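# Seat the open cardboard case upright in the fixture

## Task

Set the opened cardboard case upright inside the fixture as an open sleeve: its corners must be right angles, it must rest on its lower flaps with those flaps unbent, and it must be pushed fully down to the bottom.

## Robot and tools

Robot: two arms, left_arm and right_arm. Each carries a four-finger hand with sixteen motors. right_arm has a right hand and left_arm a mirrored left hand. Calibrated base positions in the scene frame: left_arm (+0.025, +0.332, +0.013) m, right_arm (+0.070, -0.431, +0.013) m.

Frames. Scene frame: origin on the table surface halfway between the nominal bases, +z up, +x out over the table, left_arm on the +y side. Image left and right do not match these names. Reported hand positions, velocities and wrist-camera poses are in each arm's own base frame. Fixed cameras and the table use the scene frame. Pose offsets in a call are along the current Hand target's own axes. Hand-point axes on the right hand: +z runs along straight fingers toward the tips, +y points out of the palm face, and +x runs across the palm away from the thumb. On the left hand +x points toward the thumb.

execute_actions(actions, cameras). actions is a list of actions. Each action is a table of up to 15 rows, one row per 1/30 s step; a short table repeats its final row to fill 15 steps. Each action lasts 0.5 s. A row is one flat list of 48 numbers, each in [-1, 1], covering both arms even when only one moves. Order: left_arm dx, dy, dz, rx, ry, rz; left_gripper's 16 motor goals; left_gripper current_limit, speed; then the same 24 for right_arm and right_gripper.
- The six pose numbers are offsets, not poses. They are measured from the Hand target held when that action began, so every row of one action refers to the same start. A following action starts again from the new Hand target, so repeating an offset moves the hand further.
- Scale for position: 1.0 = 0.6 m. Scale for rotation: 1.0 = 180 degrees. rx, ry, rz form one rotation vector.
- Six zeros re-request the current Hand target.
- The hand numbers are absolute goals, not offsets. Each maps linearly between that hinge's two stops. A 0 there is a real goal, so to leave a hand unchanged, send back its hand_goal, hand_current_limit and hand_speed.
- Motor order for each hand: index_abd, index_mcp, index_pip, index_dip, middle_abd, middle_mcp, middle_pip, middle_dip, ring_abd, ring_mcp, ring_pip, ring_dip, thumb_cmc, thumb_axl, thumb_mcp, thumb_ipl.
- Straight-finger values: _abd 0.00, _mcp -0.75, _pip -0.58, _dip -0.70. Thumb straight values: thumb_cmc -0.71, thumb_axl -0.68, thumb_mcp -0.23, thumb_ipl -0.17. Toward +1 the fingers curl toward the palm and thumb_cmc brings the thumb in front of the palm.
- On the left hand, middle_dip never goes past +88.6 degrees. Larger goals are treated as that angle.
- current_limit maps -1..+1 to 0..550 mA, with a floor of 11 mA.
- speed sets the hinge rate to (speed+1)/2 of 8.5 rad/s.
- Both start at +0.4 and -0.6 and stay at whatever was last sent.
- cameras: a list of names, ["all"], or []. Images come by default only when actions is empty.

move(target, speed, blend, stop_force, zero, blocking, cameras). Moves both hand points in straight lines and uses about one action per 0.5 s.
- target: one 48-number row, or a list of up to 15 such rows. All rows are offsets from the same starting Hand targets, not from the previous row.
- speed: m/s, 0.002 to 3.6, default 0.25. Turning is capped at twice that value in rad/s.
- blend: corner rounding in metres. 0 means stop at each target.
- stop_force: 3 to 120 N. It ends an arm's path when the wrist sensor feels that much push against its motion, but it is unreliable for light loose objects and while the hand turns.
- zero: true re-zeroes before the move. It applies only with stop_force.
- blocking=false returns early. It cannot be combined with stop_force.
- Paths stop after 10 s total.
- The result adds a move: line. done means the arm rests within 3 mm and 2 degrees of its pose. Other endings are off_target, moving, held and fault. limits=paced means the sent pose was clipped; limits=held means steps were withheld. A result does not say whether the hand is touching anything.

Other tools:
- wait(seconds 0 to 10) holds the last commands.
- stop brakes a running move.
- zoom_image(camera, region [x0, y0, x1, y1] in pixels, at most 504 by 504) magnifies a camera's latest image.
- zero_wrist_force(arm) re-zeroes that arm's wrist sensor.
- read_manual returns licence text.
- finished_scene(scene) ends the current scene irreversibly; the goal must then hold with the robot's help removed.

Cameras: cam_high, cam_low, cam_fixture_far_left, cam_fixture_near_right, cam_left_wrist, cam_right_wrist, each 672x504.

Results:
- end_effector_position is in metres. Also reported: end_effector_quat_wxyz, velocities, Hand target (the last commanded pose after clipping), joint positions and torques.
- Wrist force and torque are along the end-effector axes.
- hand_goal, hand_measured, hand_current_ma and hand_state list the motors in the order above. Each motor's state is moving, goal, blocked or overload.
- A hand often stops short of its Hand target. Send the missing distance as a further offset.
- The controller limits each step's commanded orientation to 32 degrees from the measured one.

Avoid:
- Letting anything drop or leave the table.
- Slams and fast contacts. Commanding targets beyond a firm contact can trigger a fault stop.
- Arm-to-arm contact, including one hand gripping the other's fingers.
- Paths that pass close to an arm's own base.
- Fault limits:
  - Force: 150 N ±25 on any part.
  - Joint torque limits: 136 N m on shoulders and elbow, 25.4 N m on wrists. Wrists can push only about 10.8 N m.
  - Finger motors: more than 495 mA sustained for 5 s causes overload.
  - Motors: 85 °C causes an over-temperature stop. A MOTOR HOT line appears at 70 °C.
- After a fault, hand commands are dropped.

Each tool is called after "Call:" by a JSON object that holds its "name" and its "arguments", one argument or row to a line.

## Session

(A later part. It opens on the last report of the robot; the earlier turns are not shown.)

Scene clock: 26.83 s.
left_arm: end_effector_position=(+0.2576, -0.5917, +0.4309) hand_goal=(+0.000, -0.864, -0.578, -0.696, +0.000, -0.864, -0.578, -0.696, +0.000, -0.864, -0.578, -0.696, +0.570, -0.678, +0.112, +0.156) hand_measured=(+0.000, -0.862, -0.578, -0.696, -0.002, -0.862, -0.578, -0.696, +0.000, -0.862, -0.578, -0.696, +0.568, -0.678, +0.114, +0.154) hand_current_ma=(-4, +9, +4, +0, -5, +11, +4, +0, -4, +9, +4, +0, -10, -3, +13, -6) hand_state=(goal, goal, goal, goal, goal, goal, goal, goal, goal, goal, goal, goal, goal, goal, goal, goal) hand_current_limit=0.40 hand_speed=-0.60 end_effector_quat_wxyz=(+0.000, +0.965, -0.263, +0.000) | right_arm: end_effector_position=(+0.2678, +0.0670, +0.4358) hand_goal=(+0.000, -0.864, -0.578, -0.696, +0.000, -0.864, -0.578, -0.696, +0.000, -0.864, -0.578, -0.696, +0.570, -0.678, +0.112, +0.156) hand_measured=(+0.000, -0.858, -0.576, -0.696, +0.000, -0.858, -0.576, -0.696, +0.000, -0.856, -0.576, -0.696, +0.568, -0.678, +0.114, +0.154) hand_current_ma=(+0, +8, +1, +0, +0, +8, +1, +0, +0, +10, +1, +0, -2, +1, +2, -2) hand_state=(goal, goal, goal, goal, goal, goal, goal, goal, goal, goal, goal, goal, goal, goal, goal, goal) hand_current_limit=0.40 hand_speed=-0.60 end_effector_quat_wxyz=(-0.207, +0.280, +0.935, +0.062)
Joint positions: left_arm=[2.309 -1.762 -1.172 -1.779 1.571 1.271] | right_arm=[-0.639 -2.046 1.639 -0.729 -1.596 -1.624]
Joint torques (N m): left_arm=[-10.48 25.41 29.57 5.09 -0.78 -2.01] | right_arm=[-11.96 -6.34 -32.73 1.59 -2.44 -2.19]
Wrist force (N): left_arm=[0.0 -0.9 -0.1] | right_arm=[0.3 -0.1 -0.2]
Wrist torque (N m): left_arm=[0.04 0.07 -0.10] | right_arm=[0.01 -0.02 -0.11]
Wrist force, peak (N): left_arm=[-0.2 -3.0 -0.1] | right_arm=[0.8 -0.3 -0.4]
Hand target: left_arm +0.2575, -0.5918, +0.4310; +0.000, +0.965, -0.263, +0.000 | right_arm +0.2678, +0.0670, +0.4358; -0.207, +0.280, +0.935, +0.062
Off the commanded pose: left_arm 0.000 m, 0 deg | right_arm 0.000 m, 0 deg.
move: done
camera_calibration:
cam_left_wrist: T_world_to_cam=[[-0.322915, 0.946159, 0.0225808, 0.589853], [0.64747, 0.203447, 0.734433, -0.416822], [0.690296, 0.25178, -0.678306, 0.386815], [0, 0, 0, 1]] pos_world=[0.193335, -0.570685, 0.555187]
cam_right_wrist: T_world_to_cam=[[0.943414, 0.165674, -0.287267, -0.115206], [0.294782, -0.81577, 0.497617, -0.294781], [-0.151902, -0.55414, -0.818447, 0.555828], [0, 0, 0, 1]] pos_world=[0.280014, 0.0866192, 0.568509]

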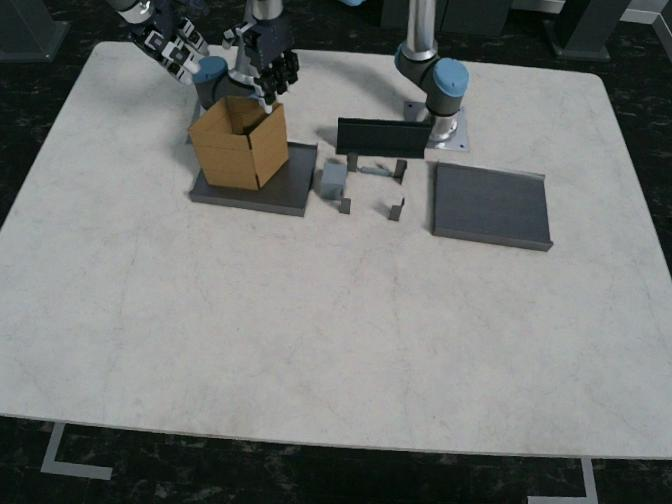

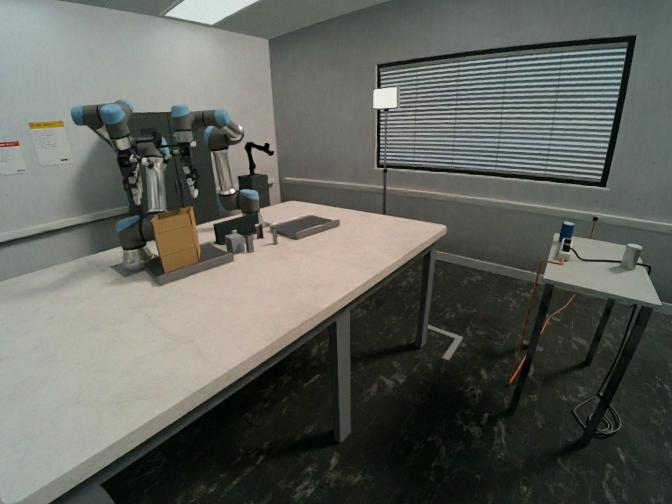

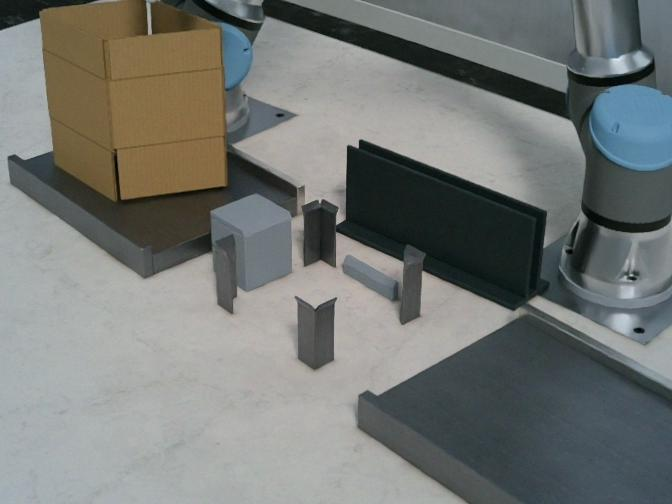

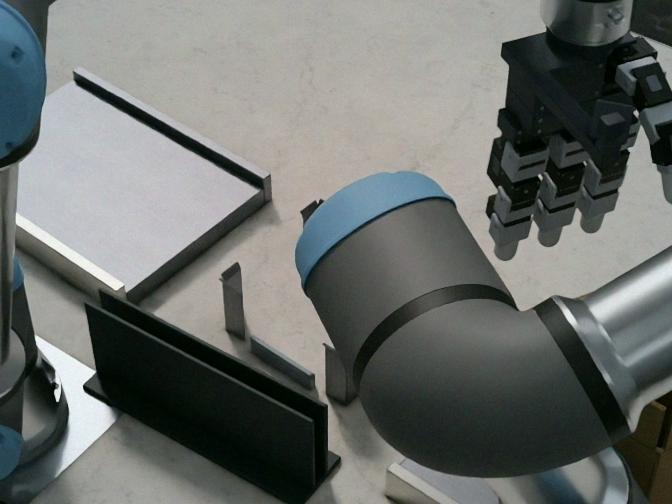

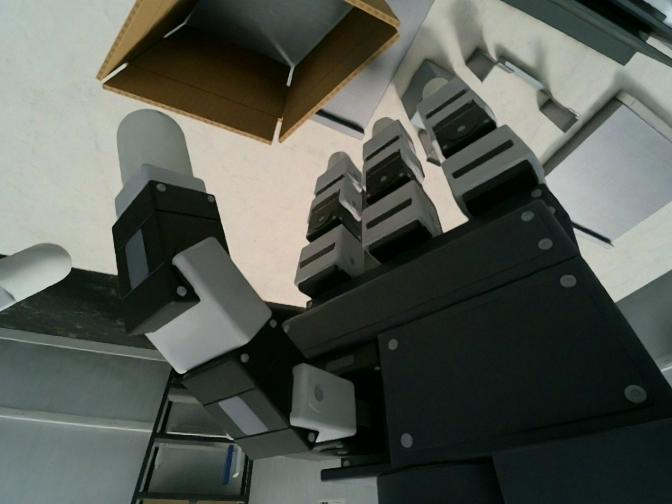

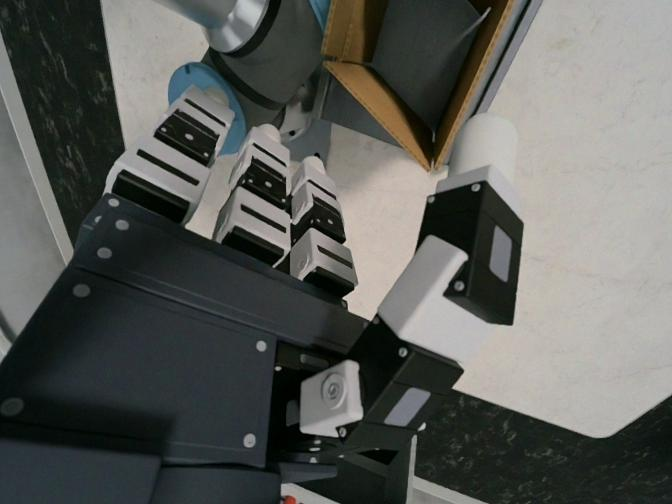

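Call:
{"name": "move", "arguments": {
  "target": [
    [0,-0.02,0,0,0,0, 0,-0.863,-0.577,-0.696,0,-0.863,-0.577,-0.696,0,-0.863,-0.577,-0.696,0.571,-0.677,0.112,0.157,0.4,-0.6, 0,0,0,0,0,0, 0,-0.863,-0.577,-0.696,0,-0.863,-0.577,-0.696,0,-0.863,-0.577,-0.696,0.571,-0.677,0.112,0.157,0.4,-0.6],
    [0,-0.02,0.3333,0,0,0, 0,-0.863,-0.577,-0.696,0,-0.863,-0.577,-0.696,0,-0.863,-0.577,-0.696,0.571,-0.677,0.112,0.157,0.4,-0.6, -0.1409,0,0.3021,0,0,0, 0,-0.863,-0.577,-0.696,0,-0.863,-0.577,-0.696,0,-0.863,-0.577,-0.696,0.571,-0.677,0.112,0.157,0.4,-0.6]
  ],
  "speed": 0.12,
  "blend": 0.004,
  "cameras": ["cam_high","cam_left_wrist","cam_right_wrist","cam_fixture_far_left"]
}}

Scene clock: 32.90 s.
left_arm: end_effector_position=(+0.2636, -0.5814, +0.2310) hand_goal=(+0.000, -0.864, -0.578, -0.696, +0.000, -0.864, -0.578, -0.696, +0.000, -0.864, -0.578, -0.696, +0.570, -0.678, +0.112, +0.156) hand_measured=(+0.000, -0.862, -0.578, -0.696, -0.002, -0.862, -0.578, -0.696, +0.000, -0.862, -0.578, -0.696, +0.568, -0.678, +0.114, +0.154) hand_current_ma=(-4, +10, +4, +0, -5, +11, +4, +0, -4, +9, +4, +0, -10, -3, +13, -6) hand_state=(goal, goal, goal, goal, goal, goal, goal, goal, goal, goal, goal, goal, goal, goal, goal, goal) hand_current_limit=0.40 hand_speed=-0.60 end_effector_quat_wxyz=(+0.000, +0.965, -0.263, +0.000) | right_arm: end_effector_position=(+0.2678, +0.0668, +0.2359) hand_goal=(+0.000, -0.864, -0.578, -0.696, +0.000, -0.864, -0.578, -0.696, +0.000, -0.864, -0.578, -0.696, +0.570, -0.678, +0.112, +0.156) hand_measured=(+0.000, -0.858, -0.576, -0.696, +0.000, -0.858, -0.576, -0.696, +0.000, -0.856, -0.576, -0.696, +0.570, -0.676, +0.114, +0.156) hand_current_ma=(+0, +8, +1, +0, +0, +8, +1, +0, +0, +10, +1, +0, +0, +1, +4, -1) hand_state=(goal, goal, goal, goal, goal, goal, goal, goal, goal, goal, goal, goal, goal, goal, goal, goal) hand_current_limit=0.40 hand_speed=-0.60 end_effector_quat_wxyz=(-0.207, +0.280, +0.935, +0.062)
Joint positions: left_arm=[2.33 -1.771 -1.677 -1.265 1.571 1.292] | right_arm=[-0.64 -2.13 2.199 -1.205 -1.596 -1.624]
Joint torques (N m): left_arm=[14.25 40.54 14.23 4.26 -1.45 1.35] | right_arm=[13.27 -5.08 -14.85 -2.36 1.87 2.23]
Wrist force (N): left_arm=[0.1 -0.8 0.3] | right_arm=[0.4 -0.2 0.4]
Wrist torque (N m): left_arm=[0.01 0.07 -0.04] | right_arm=[-0.05 -0.03 -0.05]
Wrist force, peak (N): left_arm=[-0.2 -1.8 -1.4] | right_arm=[1.1 -0.3 -1.6]
Hand target: left_arm +0.2636, -0.5814, +0.2310; +0.000, +0.965, -0.263, +0.000 | right_arm +0.2678, +0.0669, +0.2358; -0.207, +0.280, +0.935, +0.062
Off the commanded pose: left_arm 0.000 m, 0 deg | right_arm 0.000 m, 0 deg.
move: done
camera_calibration:
cam_left_wrist: T_world_to_cam=[[-0.322975, 0.946139, 0.0225549, 0.586568], [0.647545, 0.203541, 0.734341, -0.275918], [0.690197, 0.251779, -0.678406, 0.244541], [0, 0, 0, 1]] pos_world=[0.199335, -0.560385, 0.355286]
cam_right_wrist: T_world_to_cam=[[0.943404, 0.16561, -0.287337, -0.17258], [0.294763, -0.815789, 0.497597, -0.195375], [-0.151999, -0.554131, -0.818434, 0.392187], [0, 0, 0, 1]] pos_world=[0.280014, 0.0865189, 0.368609]
Images, in order (width x height): cam_high 672x504, cam_fixture_far_left 672x504, cam_left_wrist 672x504, cam_right_wrist 672x504.

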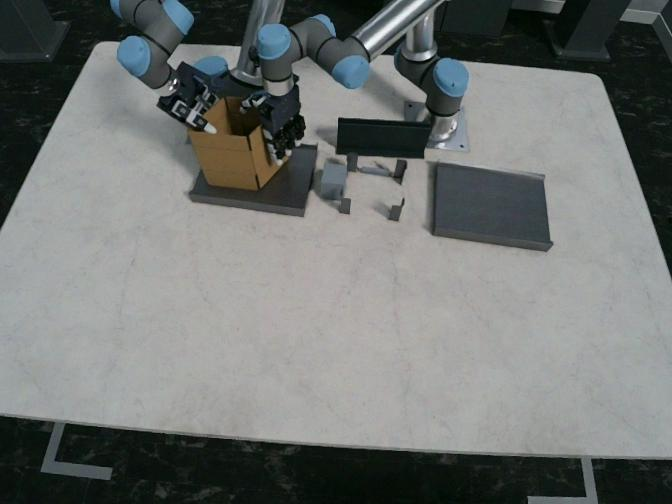

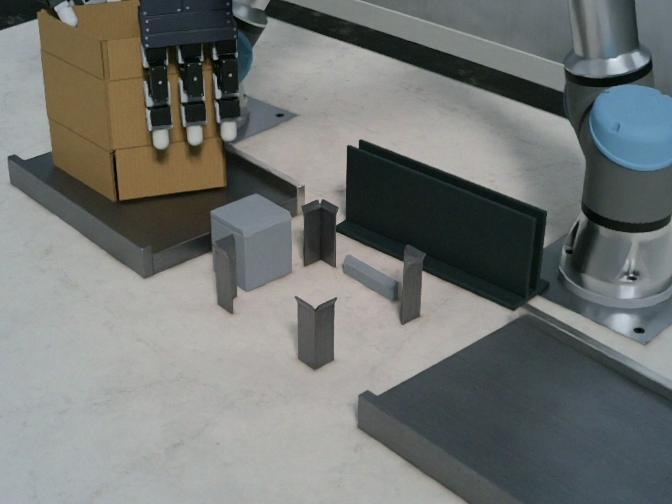

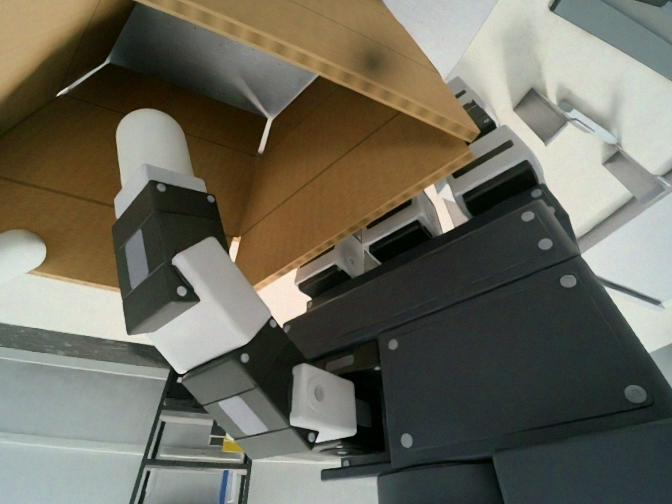

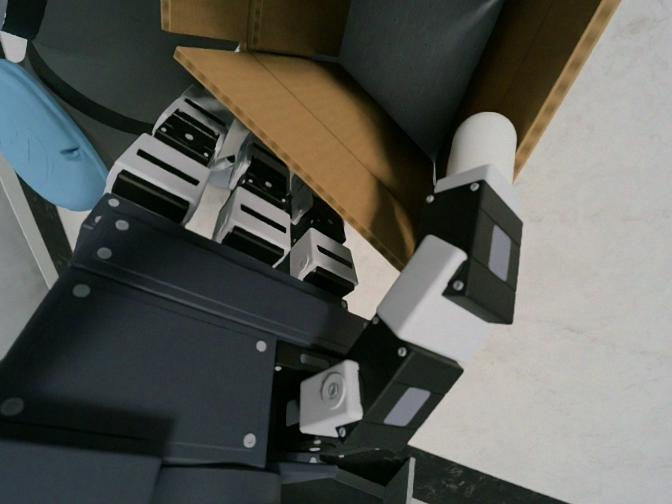

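Call:
{"name": "move", "arguments": {
  "target": [0,0.0208,0,0,0,0, 0,-0.753,-0.577,-0.696,0,-0.753,-0.577,-0.696,0,-0.753,-0.577,-0.696,0.571,-0.677,0.112,0.157,0.4,-0.6, 0,0.0367,0,0,0,0, 0,-0.753,-0.577,-0.696,0,-0.753,-0.577,-0.696,0,-0.753,-0.577,-0.696,0.571,-0.677,0.112,0.157,0.4,-0.6],
  "speed": 0.06,
  "cameras": ["cam_left_wrist","cam_right_wrist","cam_fixture_far_left"]
}}

Scene clock: 36.57 s.
left_arm: end_effector_position=(+0.2572, -0.5922, +0.2309) hand_goal=(+0.000, -0.754, -0.578, -0.696, +0.000, -0.754, -0.578, -0.696, +0.000, -0.754, -0.578, -0.696, +0.570, -0.678, +0.112, +0.156) hand_measured=(+0.000, -0.756, -0.578, -0.696, -0.002, -0.756, -0.578, -0.696, +0.000, -0.756, -0.578, -0.696, +0.568, -0.678, +0.114, +0.154) hand_current_ma=(-4, -8, +1, +0, -5, -6, +4, +0, -4, -5, +4, +0, -10, -3, +13, -6) hand_state=(goal, goal, goal, goal, goal, goal, goal, goal, goal, goal, goal, goal, goal, goal, goal, goal) hand_current_limit=0.40 hand_speed=-0.60 end_effector_quat_wxyz=(+0.000, +0.965, -0.263, +0.000) | right_arm: end_effector_position=(+0.2800, +0.0853, +0.2358) hand_goal=(+0.000, -0.754, -0.578, -0.696, +0.000, -0.754, -0.578, -0.696, +0.000, -0.754, -0.578, -0.696, +0.570, -0.678, +0.112, +0.156) hand_measured=(+0.000, -0.756, -0.576, -0.696, +0.000, -0.756, -0.578, -0.696, +0.000, -0.756, -0.576, -0.696, +0.570, -0.676, +0.116, +0.156) hand_current_ma=(+0, -1, +1, +0, +0, -1, +0, +0, +0, -1, +1, +0, +0, +1, +5, +0) hand_state=(goal, goal, goal, goal, goal, goal, goal, goal, goal, goal, goal, goal, goal, goal, goal, goal) hand_current_limit=0.40 hand_speed=-0.60 end_effector_quat_wxyz=(-0.207, +0.280, +0.935, +0.062)
Joint positions: left_arm=[2.308 -1.786 -1.659 -1.268 1.571 1.27] | right_arm=[-0.555 -2.099 2.185 -1.222 -1.561 -1.548]
Joint torques (N m): left_arm=[13.25 43.55 13.6 2.33 -1.11 2.64] | right_arm=[-6.01 -5.26 -11.47 1.66 -2.81 -1]
Wrist force (N): left_arm=[0.2 -1.0 0.1] | right_arm=[0.4 0.1 0.3]
Wrist torque (N m): left_arm=[0.04 0.06 -0.04] | right_arm=[0.02 -0.05 0.09]
Wrist force, peak (N): left_arm=[-0.3 -1.7 -0.4] | right_arm=[0.6 -1.3 0.0]
Hand target: left_arm +0.2573, -0.5922, +0.2310; +0.000, +0.965, -0.263, +0.000 | right_arm +0.2799, +0.0853, +0.2358; -0.207, +0.280, +0.935, +0.062
Off the commanded pose: left_arm 0.000 m, 0 deg | right_arm 0.000 m, 0 deg.
move: done
camera_calibration:
cam_left_wrist: T_world_to_cam=[[-0.322826, 0.94619, 0.0225406, 0.594728], [0.647547, 0.203439, 0.734368, -0.269571], [0.690266, 0.251669, -0.678377, 0.251523], [0, 0, 0, 1]] pos_world=[0.192936, -0.571185, 0.355187]
cam_right_wrist: T_world_to_cam=[[0.943471, 0.165775, -0.28702, -0.187225], [0.294753, -0.815686, 0.497773, -0.183955], [-0.1516, -0.554234, -0.818439, 0.404038], [0, 0, 0, 1]] pos_world=[0.292115, 0.10492, 0.36851]
Images, in order (width x height): cam_fixture_far_left 672x504, cam_left_wrist 672x504, cam_right_wrist 672x504.

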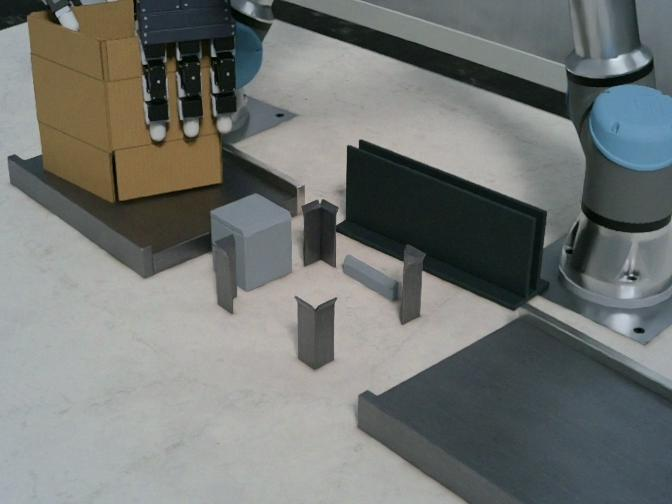

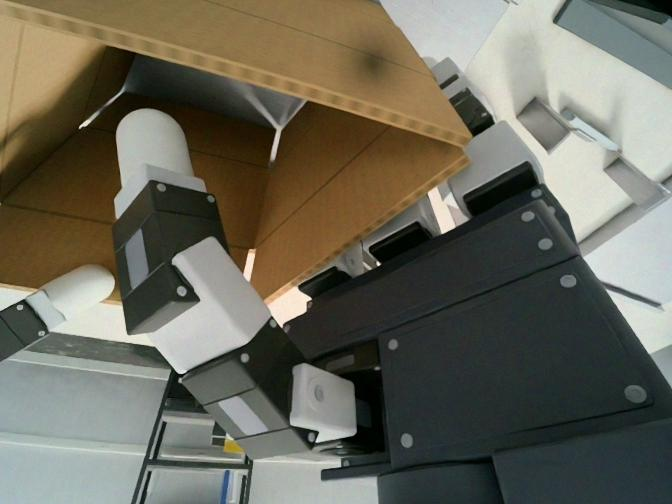

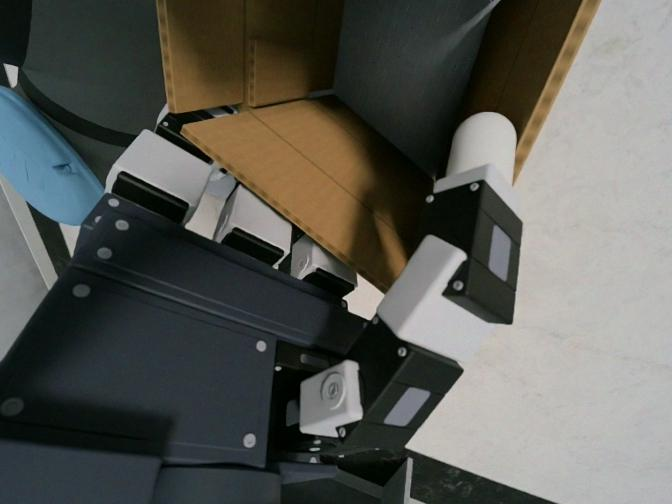

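Call:
{"name": "zoom_image", "arguments": {
  "camera": "cam_fixture_far_left",
  "region": [0, 0, 252, 210]
}}

Call:
{"name": "zoom_image", "arguments": {
  "camera": "cam_left_wrist",
  "region": [220, 100, 500, 340]
}}

Call:
{"name": "zoom_image", "arguments": {
  "camera": "cam_right_wrist",
  "region": [150, 80, 430, 340]
}}

Scaled by 2.000 from the camera's 672x504 image, which has a finer 960x720 frame.

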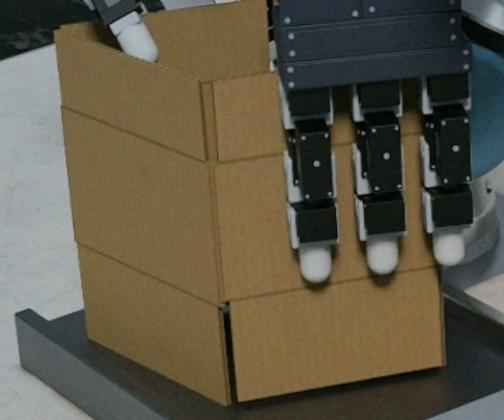

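Scaled by 1.800 from the camera's 672x504 image, which has a finer 960x720 frame.

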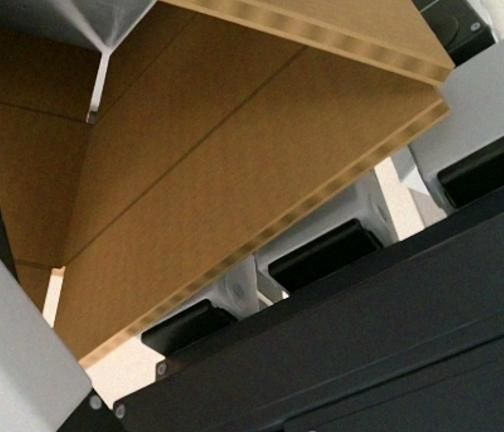

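Scaled by 1.800 from the camera's 672x504 image, which has a finer 960x720 frame.

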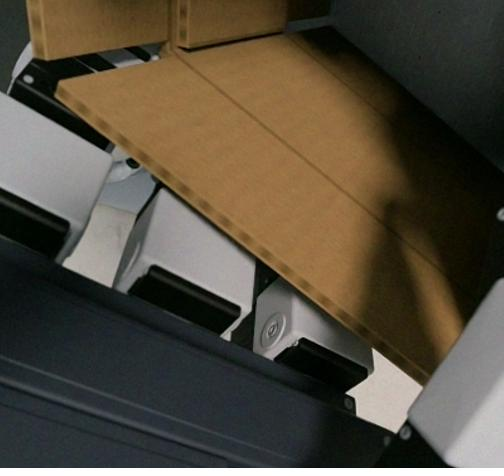

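Call:
{"name": "move", "arguments": {
  "target": [0,0,0,0,0,-0.0333, 0,-0.753,-0.577,-0.696,0,-0.753,-0.577,-0.696,0,-0.753,-0.577,-0.696,0.571,-0.677,0.112,0.157,0.4,-0.6, 0,0,0,0.0141,0,-0.0302, 0,-0.753,-0.577,-0.696,0,-0.753,-0.577,-0.696,0,-0.753,-0.577,-0.696,0.571,-0.677,0.449,-0.005,0.4,-0.6],
  "speed": 0.06,
  "cameras": ["cam_left_wrist","cam_right_wrist","cam_fixture_far_left"]
}}

Call:
{"name": "zoom_image", "arguments": {
  "camera": "cam_fixture_far_left",
  "region": [0, 0, 252, 210]
}}

Scene clock: 44.47 s.
left_arm: end_effector_position=(+0.2572, -0.5922, +0.2310) hand_goal=(+0.000, -0.754, -0.578, -0.696, +0.000, -0.754, -0.578, -0.696, +0.000, -0.754, -0.578, -0.696, +0.570, -0.678, +0.112, +0.156) hand_measured=(+0.000, -0.756, -0.578, -0.696, -0.002, -0.756, -0.578, -0.696, +0.000, -0.756, -0.578, -0.696, +0.568, -0.678, +0.114, +0.154) hand_current_ma=(-4, -6, +1, +0, -5, -6, +4, +0, -4, -5, +4, +0, -10, -3, +13, -6) hand_state=(goal, goal, goal, goal, goal, goal, goal, goal, goal, goal, goal, goal, goal, goal, goal, goal) hand_current_limit=0.40 hand_speed=-0.60 end_effector_quat_wxyz=(+0.000, +0.977, -0.213, +0.000) | right_arm: end_effector_position=(+0.2800, +0.0853, +0.2358) hand_goal=(+0.000, -0.754, -0.578, -0.696, +0.000, -0.754, -0.578, -0.696, +0.000, -0.754, -0.578, -0.696, +0.570, -0.678, +0.448, -0.006) hand_measured=(+0.000, -0.756, -0.576, -0.696, +0.000, -0.756, -0.578, -0.696, +0.000, -0.756, -0.576, -0.696, +0.570, -0.678, +0.448, -0.004) hand_current_ma=(+0, -1, +1, +0, +0, -1, +0, +0, +0, -1, +1, +0, +0, +0, +0, +4) hand_state=(goal, goal, goal, goal, goal, goal, goal, goal, goal, goal, goal, goal, goal, goal, goal, goal) hand_current_limit=0.40 hand_speed=-0.60 end_effector_quat_wxyz=(-0.210, +0.230, +0.949, +0.051)
Joint positions: left_arm=[2.299 -1.771 -1.677 -1.264 1.571 1.156] | right_arm=[-0.526 -2.062 2.168 -1.242 -1.593 -1.616]
Joint torques (N m): left_arm=[-0.91 30.19 29 4.52 -1.16 2.45] | right_arm=[-12.93 -8.25 -15.96 0.61 1.86 2.39]
Wrist force (N): left_arm=[0.0 -1.1 0.0] | right_arm=[0.1 0.0 0.0]
Wrist torque (N m): left_arm=[0.03 0.09 -0.12] | right_arm=[0.02 -0.02 -0.06]
Wrist force, peak (N): left_arm=[0.2 -1.2 0.4] | right_arm=[0.2 -0.2 0.6]
Hand target: left_arm +0.2573, -0.5922, +0.2310; +0.000, +0.977, -0.212, +0.000 | right_arm +0.2799, +0.0853, +0.2358; -0.210, +0.230, +0.949, +0.051
Off the commanded pose: left_arm 0.000 m, 0 deg | right_arm 0.000 m, 0 deg.
move: done
camera_calibration:
cam_left_wrist: T_world_to_cam=[[-0.419874, 0.907306, 0.0224009, 0.596602], [0.622681, 0.270026, 0.734408, -0.22374], [0.660284, 0.322307, -0.678339, 0.301079], [0, 0, 0, 1]] pos_world=[0.191019, -0.577925, 0.355186]
cam_right_wrist: T_world_to_cam=[[0.920867, 0.263589, -0.287271, -0.18922], [0.378656, -0.780161, 0.497964, -0.210533], [-0.0928596, -0.567335, -0.818235, 0.388679], [0, 0, 0, 1]] pos_world=[0.290059, 0.106138, 0.368511]
Images, in order (width x height): cam_fixture_far_left 672x504, cam_left_wrist 672x504, cam_right_wrist 672x504.

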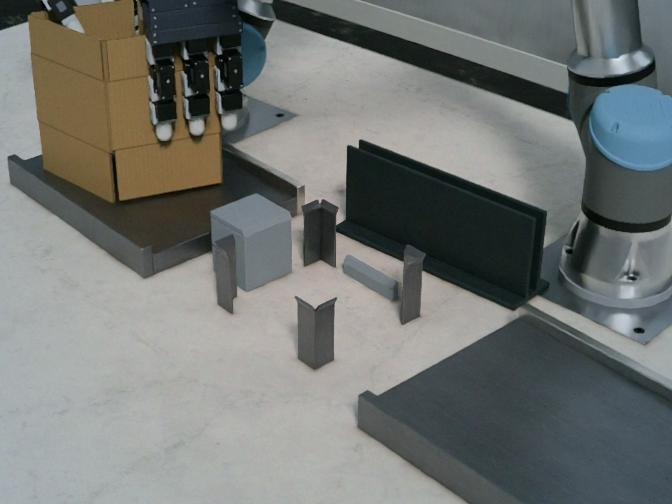

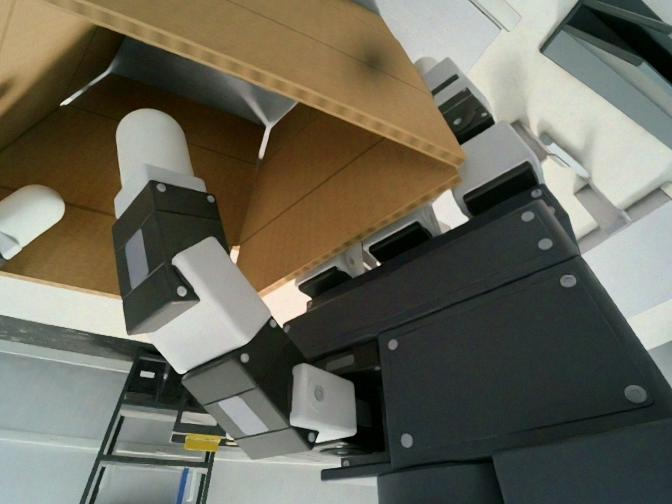

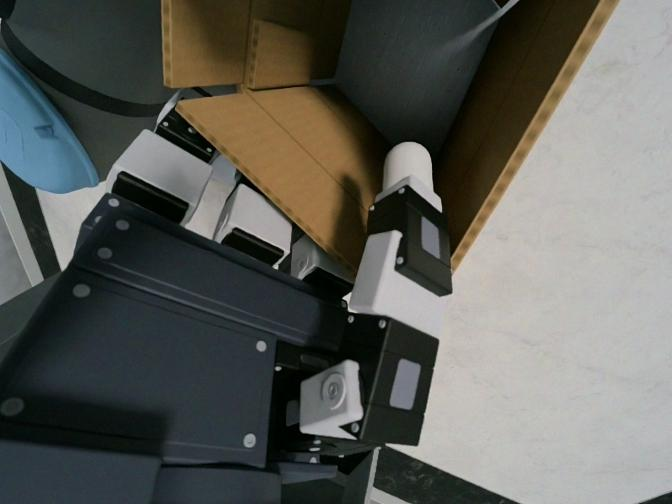

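Scaled by 2.000 from the camera's 672x504 image, which has a finer 960x720 frame.

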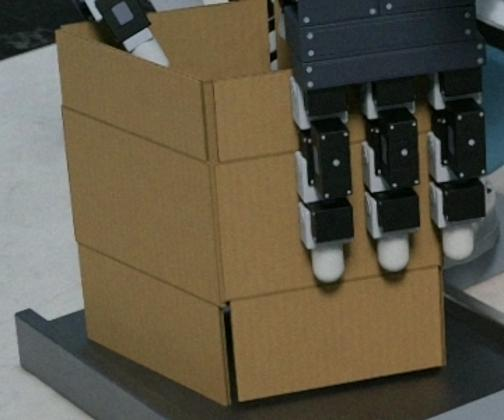

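Call:
{"name": "move", "arguments": {
  "target": [0,0.0092,0,0,0,0, 0,-0.753,-0.577,-0.696,0,-0.753,-0.577,-0.696,0,-0.753,-0.577,-0.696,0.571,-0.677,0.112,0.157,0.4,-0.6, 0,0.0183,0,0,0,0, 0,-0.753,-0.577,-0.696,0,-0.753,-0.577,-0.696,0,-0.753,-0.577,-0.696,0.571,-0.677,0.449,-0.005,0.4,-0.6],
  "speed": 0.05,
  "cameras": ["cam_left_wrist","cam_right_wrist","cam_fixture_far_left"]
}}

Call:
{"name": "zoom_image", "arguments": {
  "camera": "cam_fixture_far_left",
  "region": [0, 0, 252, 210]
}}

Scene clock: 45.97 s.
left_arm: end_effector_position=(+0.2550, -0.5973, +0.2310) hand_goal=(+0.000, -0.754, -0.578, -0.696, +0.000, -0.754, -0.578, -0.696, +0.000, -0.754, -0.578, -0.696, +0.570, -0.678, +0.112, +0.156) hand_measured=(+0.000, -0.764, -0.580, -0.696, +0.000, -0.762, -0.582, -0.696, +0.000, -0.762, -0.578, -0.696, +0.568, -0.678, +0.114, +0.154) hand_current_ma=(+3, -52, -12, +0, +3, -46, -15, +0, -4, -36, +4, +0, -10, -3, +13, -6) hand_state=(goal, goal, goal, goal, goal, goal, goal, goal, goal, goal, goal, goal, goal, goal, goal, goal) hand_current_limit=0.40 hand_speed=-0.60 end_effector_quat_wxyz=(+0.000, +0.977, -0.212, +0.000) | right_arm: end_effector_position=(+0.2851, +0.0951, +0.2358) hand_goal=(+0.000, -0.754, -0.578, -0.696, +0.000, -0.754, -0.578, -0.696, +0.000, -0.754, -0.578, -0.696, +0.570, -0.678, +0.448, -0.006) hand_measured=(+0.000, -0.768, -0.580, -0.696, -0.002, -0.766, -0.582, -0.696, -0.002, -0.766, -0.578, -0.696, +0.570, -0.678, +0.448, -0.004) hand_current_ma=(+0, -24, -1, +0, -1, -23, -6, +0, -1, -20, +0, +0, +0, +0, +0, +4) hand_state=(goal, goal, goal, goal, goal, goal, goal, goal, goal, goal, goal, goal, goal, goal, goal, goal) hand_current_limit=0.40 hand_speed=-0.60 end_effector_quat_wxyz=(-0.210, +0.230, +0.949, +0.051) end_effector_velocity=(-0.001, -0.001, +0.000) end_effector_angular_velocity=(+0.002, +0.000, +0.004)
Joint positions: left_arm=[2.29 -1.779 -1.667 -1.266 1.571 1.147] | right_arm=[-0.487 -2.048 2.162 -1.248 -1.576 -1.58]
Joint velocities: left_arm=[within noise] | right_arm=[-0.004 -0.001 0.001 0 -0.002 -0.008]
Joint torques (N m): left_arm=[3.37 36.41 15.89 2.41 -1.29 0.63] | right_arm=[-11.97 -9.58 -21.66 -0.87 -1.43 -2.05]
Wrist force (N): left_arm=[-1.8 -4.8 -1.5] | right_arm=[-0.7 -4.0 -1.5]
Wrist torque (N m): left_arm=[0.24 0.02 -0.12] | right_arm=[0.16 -0.03 -0.16]
Wrist force, peak (N): left_arm=[-1.7 -5.7 -2.0] | right_arm=[-0.9 -5.4 -1.9]
Hand target: left_arm +0.2550, -0.5972, +0.2310; +0.000, +0.977, -0.212, +0.000 | right_arm +0.2850, +0.0951, +0.2358; -0.210, +0.230, +0.949, +0.051
Off the commanded pose: left_arm 0.000 m, 0 deg | right_arm 0.000 m, 0 deg.
move: done
camera_calibration:
cam_left_wrist: T_world_to_cam=[[-0.41999, 0.907253, 0.0223941, 0.600298], [0.622624, 0.2701, 0.734428, -0.220946], [0.660263, 0.322395, -0.678317, 0.304224], [0, 0, 0, 1]] pos_world=[0.188818, -0.583025, 0.355186]
cam_right_wrist: T_world_to_cam=[[0.921002, 0.263294, -0.287109, -0.196563], [0.378278, -0.780533, 0.497669, -0.204555], [-0.0930651, -0.566961, -0.81847, 0.394815], [0, 0, 0, 1]] pos_world=[0.295157, 0.115937, 0.36851]
Images, in order (width x height): cam_fixture_far_left 672x504, cam_left_wrist 672x504, cam_right_wrist 672x504.

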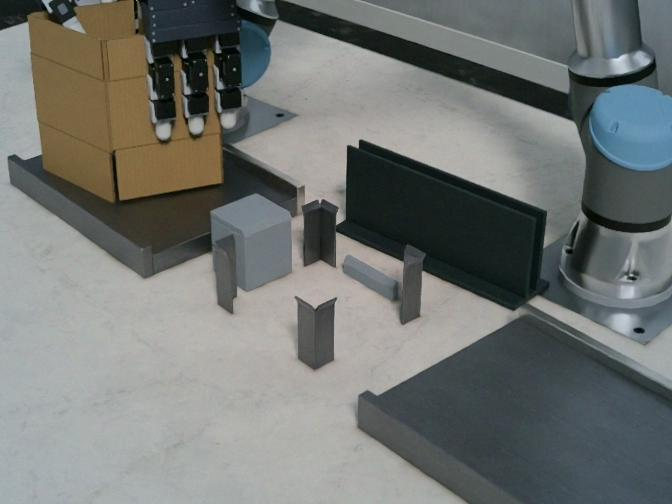

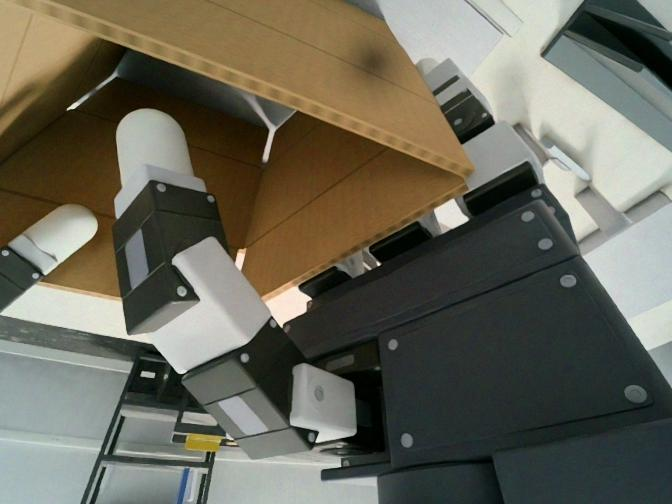

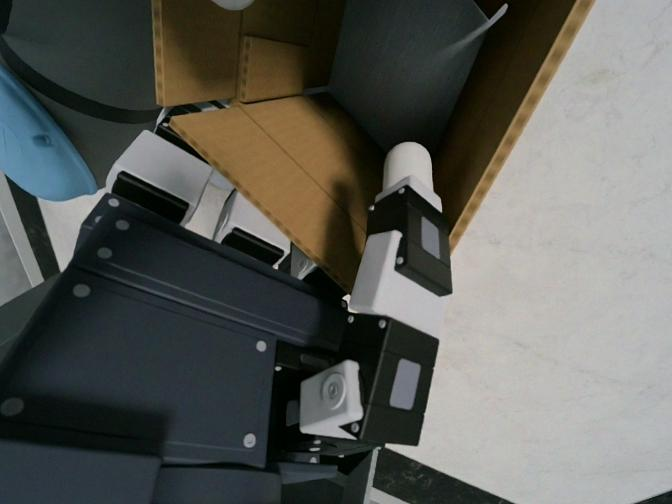

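Scaled by 2.000 from the camera's 672x504 image, which has a finer 960x720 frame.

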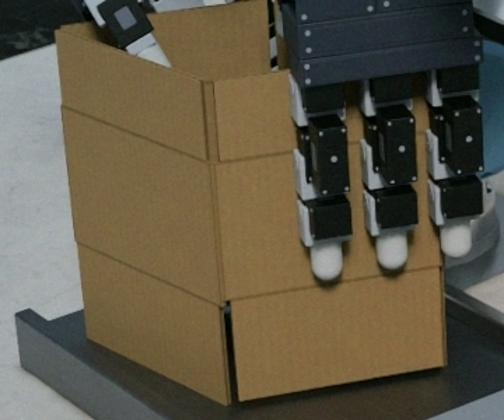

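Call:
{"name": "move", "arguments": {
  "target": [0,-0.0033,0,0,0,0, 0,-0.753,-0.577,-0.696,0,-0.753,-0.577,-0.696,0,-0.753,-0.577,-0.696,0.571,-0.677,0.112,0.157,0.4,-0.6, 0,-0.0033,0,0,0,0, 0,-0.753,-0.577,-0.696,0,-0.753,-0.577,-0.696,0,-0.753,-0.577,-0.696,0.571,-0.677,0.449,-0.005,0.4,-0.6],
  "speed": 0.03
}}

Call:
{"name": "move", "arguments": {
  "target": [0,0,0,0,0,0, 0,-0.753,-0.577,-0.696,0,-0.753,-0.577,-0.696,0,-0.753,-0.577,-0.696,0.571,-0.677,0.62,0.157,0.4,-0.85, 0,0,0,0,0,0, 0,-0.753,-0.577,-0.696,0,-0.753,-0.577,-0.696,0,-0.753,-0.577,-0.696,0.571,-0.677,0.62,0.157,0.4,-0.85],
  "cameras": ["cam_left_wrist","cam_right_wrist","cam_fixture_far_left"]
}}

Scene clock: 47.23 s.
left_arm: end_effector_position=(+0.2559, -0.5954, +0.2310) hand_goal=(+0.000, -0.754, -0.578, -0.696, +0.000, -0.754, -0.578, -0.696, +0.000, -0.754, -0.578, -0.696, +0.570, -0.678, +0.112, +0.156) hand_measured=(+0.000, -0.756, -0.580, -0.696, +0.000, -0.756, -0.580, -0.696, +0.000, -0.756, -0.578, -0.696, +0.568, -0.678, +0.114, +0.154) hand_current_ma=(+3, -6, -12, +0, +3, -7, -12, +0, -4, -6, +4, +0, -10, -3, +13, -6) hand_state=(goal, goal, goal, goal, goal, goal, goal, goal, goal, goal, goal, goal, goal, goal, goal, goal) hand_current_limit=0.40 hand_speed=-0.60 end_effector_quat_wxyz=(+0.000, +0.977, -0.212, +0.000) | right_arm: end_effector_position=(+0.2840, +0.0933, +0.2358) hand_goal=(+0.000, -0.754, -0.578, -0.696, +0.000, -0.754, -0.578, -0.696, +0.000, -0.754, -0.578, -0.696, +0.570, -0.678, +0.448, -0.006) hand_measured=(+0.000, -0.756, -0.580, -0.696, -0.002, -0.756, -0.580, -0.696, -0.002, -0.756, -0.578, -0.696, +0.570, -0.678, +0.448, -0.004) hand_current_ma=(+0, -1, -1, +0, -1, -2, -3, +0, -1, -1, +0, +0, +0, +0, +0, +4) hand_state=(goal, goal, goal, goal, goal, goal, goal, goal, goal, goal, goal, goal, goal, goal, goal, goal) hand_current_limit=0.40 hand_speed=-0.60 end_effector_quat_wxyz=(-0.210, +0.230, +0.949, +0.051)
Joint positions: left_arm=[2.293 -1.776 -1.671 -1.266 1.571 1.15] | right_arm=[-0.494 -2.051 2.163 -1.247 -1.579 -1.587]
Joint torques (N m): left_arm=[8 37.7 19.13 4.95 -0.73 1.58] | right_arm=[-1.77 -3.57 -14.15 1.34 -1.91 -0.35]
Wrist force (N): left_arm=[-0.3 -0.9 0.0] | right_arm=[0.2 -0.3 0.1]
Wrist torque (N m): left_arm=[0.04 0.12 -0.13] | right_arm=[-0.02 -0.04 0.08]
Wrist force, peak (N): left_arm=[-1.7 -4.4 -1.8] | right_arm=[-0.7 -3.5 -1.3]
Hand target: left_arm +0.2558, -0.5954, +0.2310; +0.000, +0.977, -0.212, +0.000 | right_arm +0.2840, +0.0933, +0.2358; -0.210, +0.230, +0.949, +0.051
Off the commanded pose: left_arm 0.000 m, 0 deg | right_arm 0.000 m, 0 deg.
move: done

Scene clock: 48.73 s.
left_arm: end_effector_position=(+0.2558, -0.5954, +0.2310) hand_goal=(+0.000, -0.754, -0.578, -0.696, +0.000, -0.754, -0.578, -0.696, +0.000, -0.754, -0.578, -0.696, +0.570, -0.678, +0.620, +0.156) hand_measured=(+0.000, -0.756, -0.580, -0.696, +0.000, -0.756, -0.580, -0.696, +0.000, -0.756, -0.578, -0.696, +0.568, -0.678, +0.618, +0.154) hand_current_ma=(+3, -6, -12, +0, +3, -7, -12, +0, -4, -6, +4, +0, -10, -3, -9, -6) hand_state=(goal, goal, goal, goal, goal, goal, goal, goal, goal, goal, goal, goal, goal, goal, goal, goal) hand_current_limit=0.40 hand_speed=-0.85 end_effector_quat_wxyz=(+0.000, +0.977, -0.212, +0.000) | right_arm: end_effector_position=(+0.2840, +0.0933, +0.2358) hand_goal=(+0.000, -0.754, -0.578, -0.696, +0.000, -0.754, -0.578, -0.696, +0.000, -0.754, -0.578, -0.696, +0.570, -0.678, +0.620, +0.156) hand_measured=(+0.000, -0.756, -0.580, -0.696, -0.002, -0.756, -0.580, -0.696, -0.002, -0.756, -0.578, -0.696, +0.570, -0.678, +0.618, +0.154) hand_current_ma=(+0, -1, -1, +0, -1, -2, -3, +0, -1, -1, +0, +0, +0, +0, -2, -4) hand_state=(goal, goal, goal, goal, goal, goal, goal, goal, goal, goal, goal, goal, goal, goal, goal, goal) hand_current_limit=0.40 hand_speed=-0.85 end_effector_quat_wxyz=(-0.210, +0.230, +0.949, +0.051)
Joint positions: left_arm=[2.293 -1.776 -1.671 -1.266 1.571 1.15] | right_arm=[-0.494 -2.051 2.163 -1.247 -1.579 -1.587]
Joint torques (N m): left_arm=[-10.14 30.41 28.33 3.22 -0.12 -1.97] | right_arm=[14.01 3.73 -27.06 -2.17 1.5 2.53]
Wrist force (N): left_arm=[-0.3 -0.8 -0.3] | right_arm=[0.2 -0.4 -0.1]
Wrist torque (N m): left_arm=[0.05 0.12 -0.14] | right_arm=[-0.03 -0.03 0.06]
Wrist force, peak (N): left_arm=[0.1 -1.3 0.2] | right_arm=[0.3 -0.6 0.2]
Hand target: left_arm +0.2558, -0.5954, +0.2310; +0.000, +0.977, -0.212, +0.000 | right_arm +0.2840, +0.0933, +0.2358; -0.210, +0.230, +0.949, +0.051
Off the commanded pose: left_arm 0.000 m, 0 deg | right_arm 0.000 m, 0 deg.
move: done
camera_calibration:
cam_left_wrist: T_world_to_cam=[[-0.41999, 0.907253, 0.0223941, 0.598952], [0.622624, 0.2701, 0.734428, -0.22202], [0.660263, 0.322395, -0.678317, 0.303017], [0, 0, 0, 1]] pos_world=[0.189718, -0.581125, 0.355186]
cam_right_wrist: T_world_to_cam=[[0.920899, 0.263326, -0.287411, -0.195059], [0.37848, -0.780447, 0.49765, -0.205594], [-0.093265, -0.567064, -0.818376, 0.393654], [0, 0, 0, 1]] pos_world=[0.294157, 0.114137, 0.368409]
Images, in order (width x height): cam_fixture_far_left 672x504, cam_left_wrist 672x504, cam_right_wrist 672x504.

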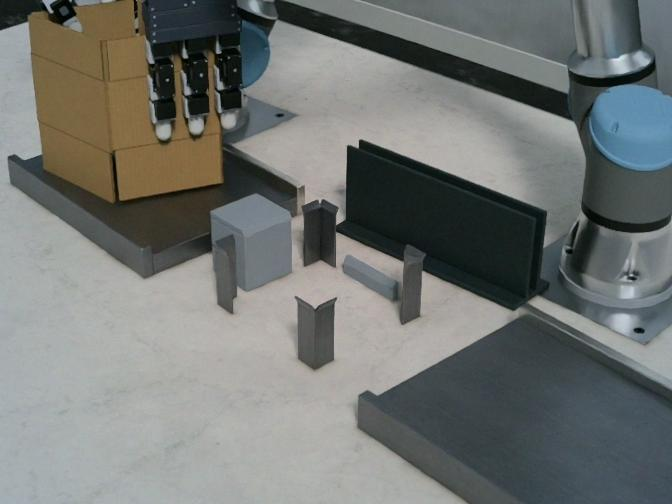

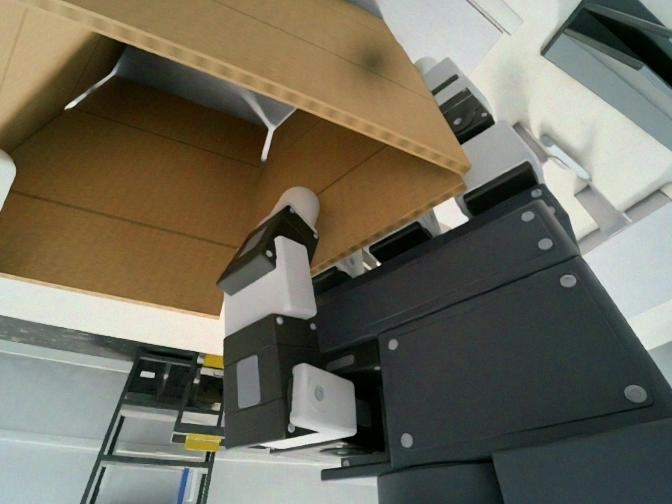

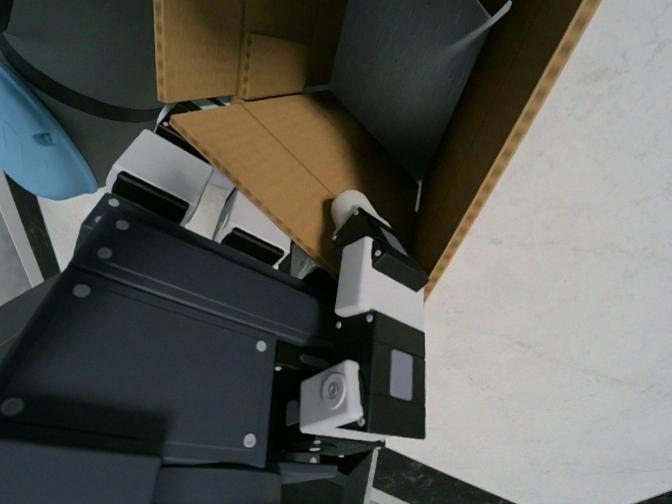

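Call:
{"name": "move", "arguments": {
  "target": [0,0,0,0,0,0, 0,-0.753,-0.577,-0.696,0,-0.753,-0.577,-0.696,0,-0.753,-0.577,-0.696,0.571,-0.677,0.8,0.157,0.4,-0.85, 0,0,0,0,0,0, 0,-0.753,-0.577,-0.696,0,-0.753,-0.577,-0.696,0,-0.753,-0.577,-0.696,0.571,-0.677,0.8,0.157,0.4,-0.85],
  "cameras": ["cam_left_wrist","cam_right_wrist","cam_fixture_far_left","cam_high"]
}}

Call:
{"name": "zoom_image", "arguments": {
  "camera": "cam_fixture_far_left",
  "region": [0, 0, 252, 210]
}}

Scene clock: 49.50 s.
left_arm: end_effector_position=(+0.2558, -0.5954, +0.2310) hand_goal=(+0.000, -0.754, -0.578, -0.696, +0.000, -0.754, -0.578, -0.696, +0.000, -0.754, -0.578, -0.696, +0.570, -0.678, +0.800, +0.156) hand_measured=(+0.000, -0.756, -0.580, -0.696, +0.000, -0.756, -0.580, -0.696, +0.000, -0.754, -0.578, -0.696, +0.568, -0.680, +0.674, +0.146) hand_current_ma=(+3, -6, -12, +0, +3, -7, -12, +0, -4, -5, +4, +0, -10, -8, -385, -70) hand_state=(goal, goal, goal, goal, goal, goal, goal, goal, goal, goal, goal, goal, goal, goal, blocked, goal) hand_current_limit=0.40 hand_speed=-0.85 end_effector_quat_wxyz=(+0.000, +0.977, -0.212, +0.000) | right_arm: end_effector_position=(+0.2840, +0.0933, +0.2358) hand_goal=(+0.000, -0.754, -0.578, -0.696, +0.000, -0.754, -0.578, -0.696, +0.000, -0.754, -0.578, -0.696, +0.570, -0.678, +0.800, +0.156) hand_measured=(+0.000, -0.756, -0.580, -0.696, -0.002, -0.756, -0.580, -0.696, -0.002, -0.758, -0.578, -0.696, +0.570, -0.678, +0.676, +0.140) hand_current_ma=(+0, -1, -1, +0, -1, -1, -2, +0, -1, -6, +0, +0, +0, +0, -385, -42) hand_state=(goal, goal, goal, goal, goal, goal, goal, goal, goal, goal, goal, goal, goal, goal, blocked, goal) hand_current_limit=0.40 hand_speed=-0.85 end_effector_quat_wxyz=(-0.210, +0.230, +0.949, +0.051)
Joint positions: left_arm=[2.293 -1.776 -1.671 -1.266 1.571 1.15] | right_arm=[-0.494 -2.051 2.163 -1.247 -1.579 -1.587]
Joint torques (N m): left_arm=[-10.21 30.57 26.95 2.36 0.22 -2.03] | right_arm=[12.83 3.12 -32.94 -3.31 1.58 2.31]
Wrist force (N): left_arm=[0.5 0.7 -0.3] | right_arm=[1.1 1.6 0.1]
Wrist torque (N m): left_arm=[0.09 0.14 0.02] | right_arm=[0.05 -0.05 0.01]
Wrist force, peak (N): left_arm=[0.6 0.6 -1.6] | right_arm=[1.4 1.8 -1.1]
Hand target: left_arm +0.2558, -0.5954, +0.2310; +0.000, +0.977, -0.212, +0.000 | right_arm +0.2840, +0.0933, +0.2358; -0.210, +0.230, +0.949, +0.051
Off the commanded pose: left_arm 0.000 m, 0 deg | right_arm 0.000 m, 0 deg.
move: done
camera_calibration:
cam_left_wrist: T_world_to_cam=[[-0.41999, 0.907253, 0.0223941, 0.598952], [0.622624, 0.2701, 0.734428, -0.22202], [0.660263, 0.322395, -0.678317, 0.303017], [0, 0, 0, 1]] pos_world=[0.189718, -0.581125, 0.355186]
cam_right_wrist: T_world_to_cam=[[0.920899, 0.263326, -0.287411, -0.195059], [0.37848, -0.780447, 0.49765, -0.205594], [-0.093265, -0.567064, -0.818376, 0.393654], [0, 0, 0, 1]] pos_world=[0.294157, 0.114137, 0.368409]
Images, in order (width x height): cam_high 672x504, cam_fixture_far_left 672x504, cam_left_wrist 672x504, cam_right_wrist 672x504.

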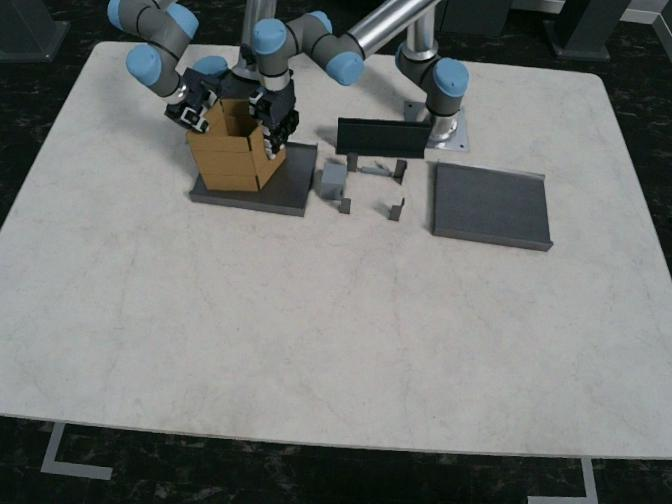

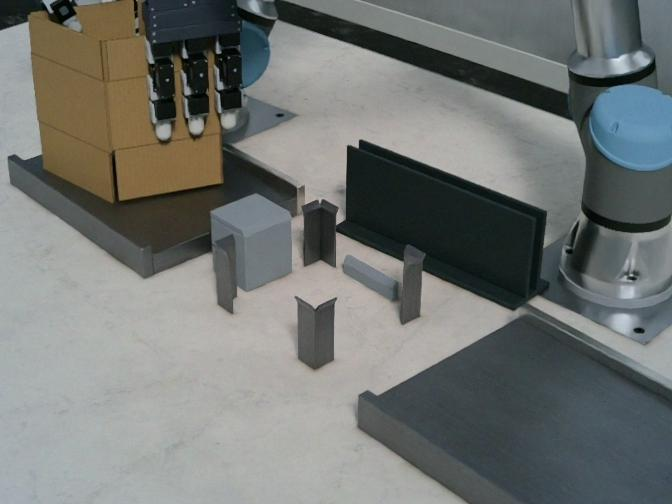

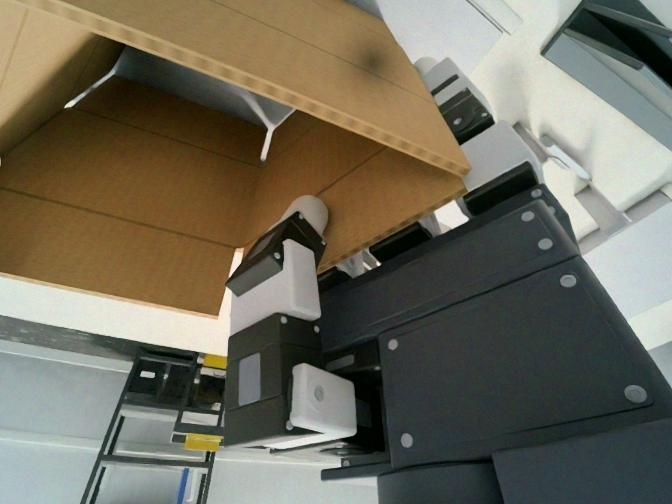

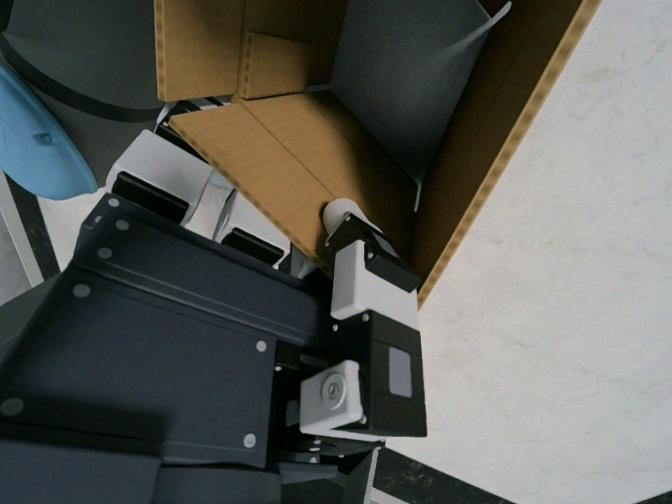

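Scaled by 2.000 from the camera's 672x504 image, which has a finer 960x720 frame.

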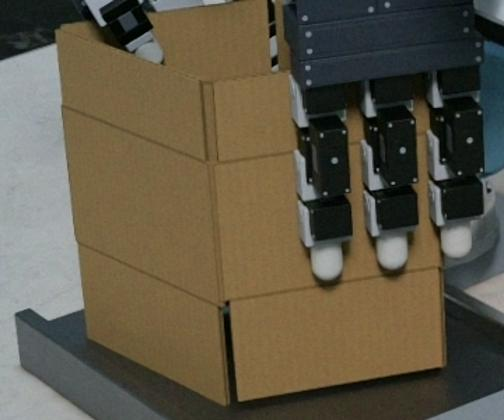

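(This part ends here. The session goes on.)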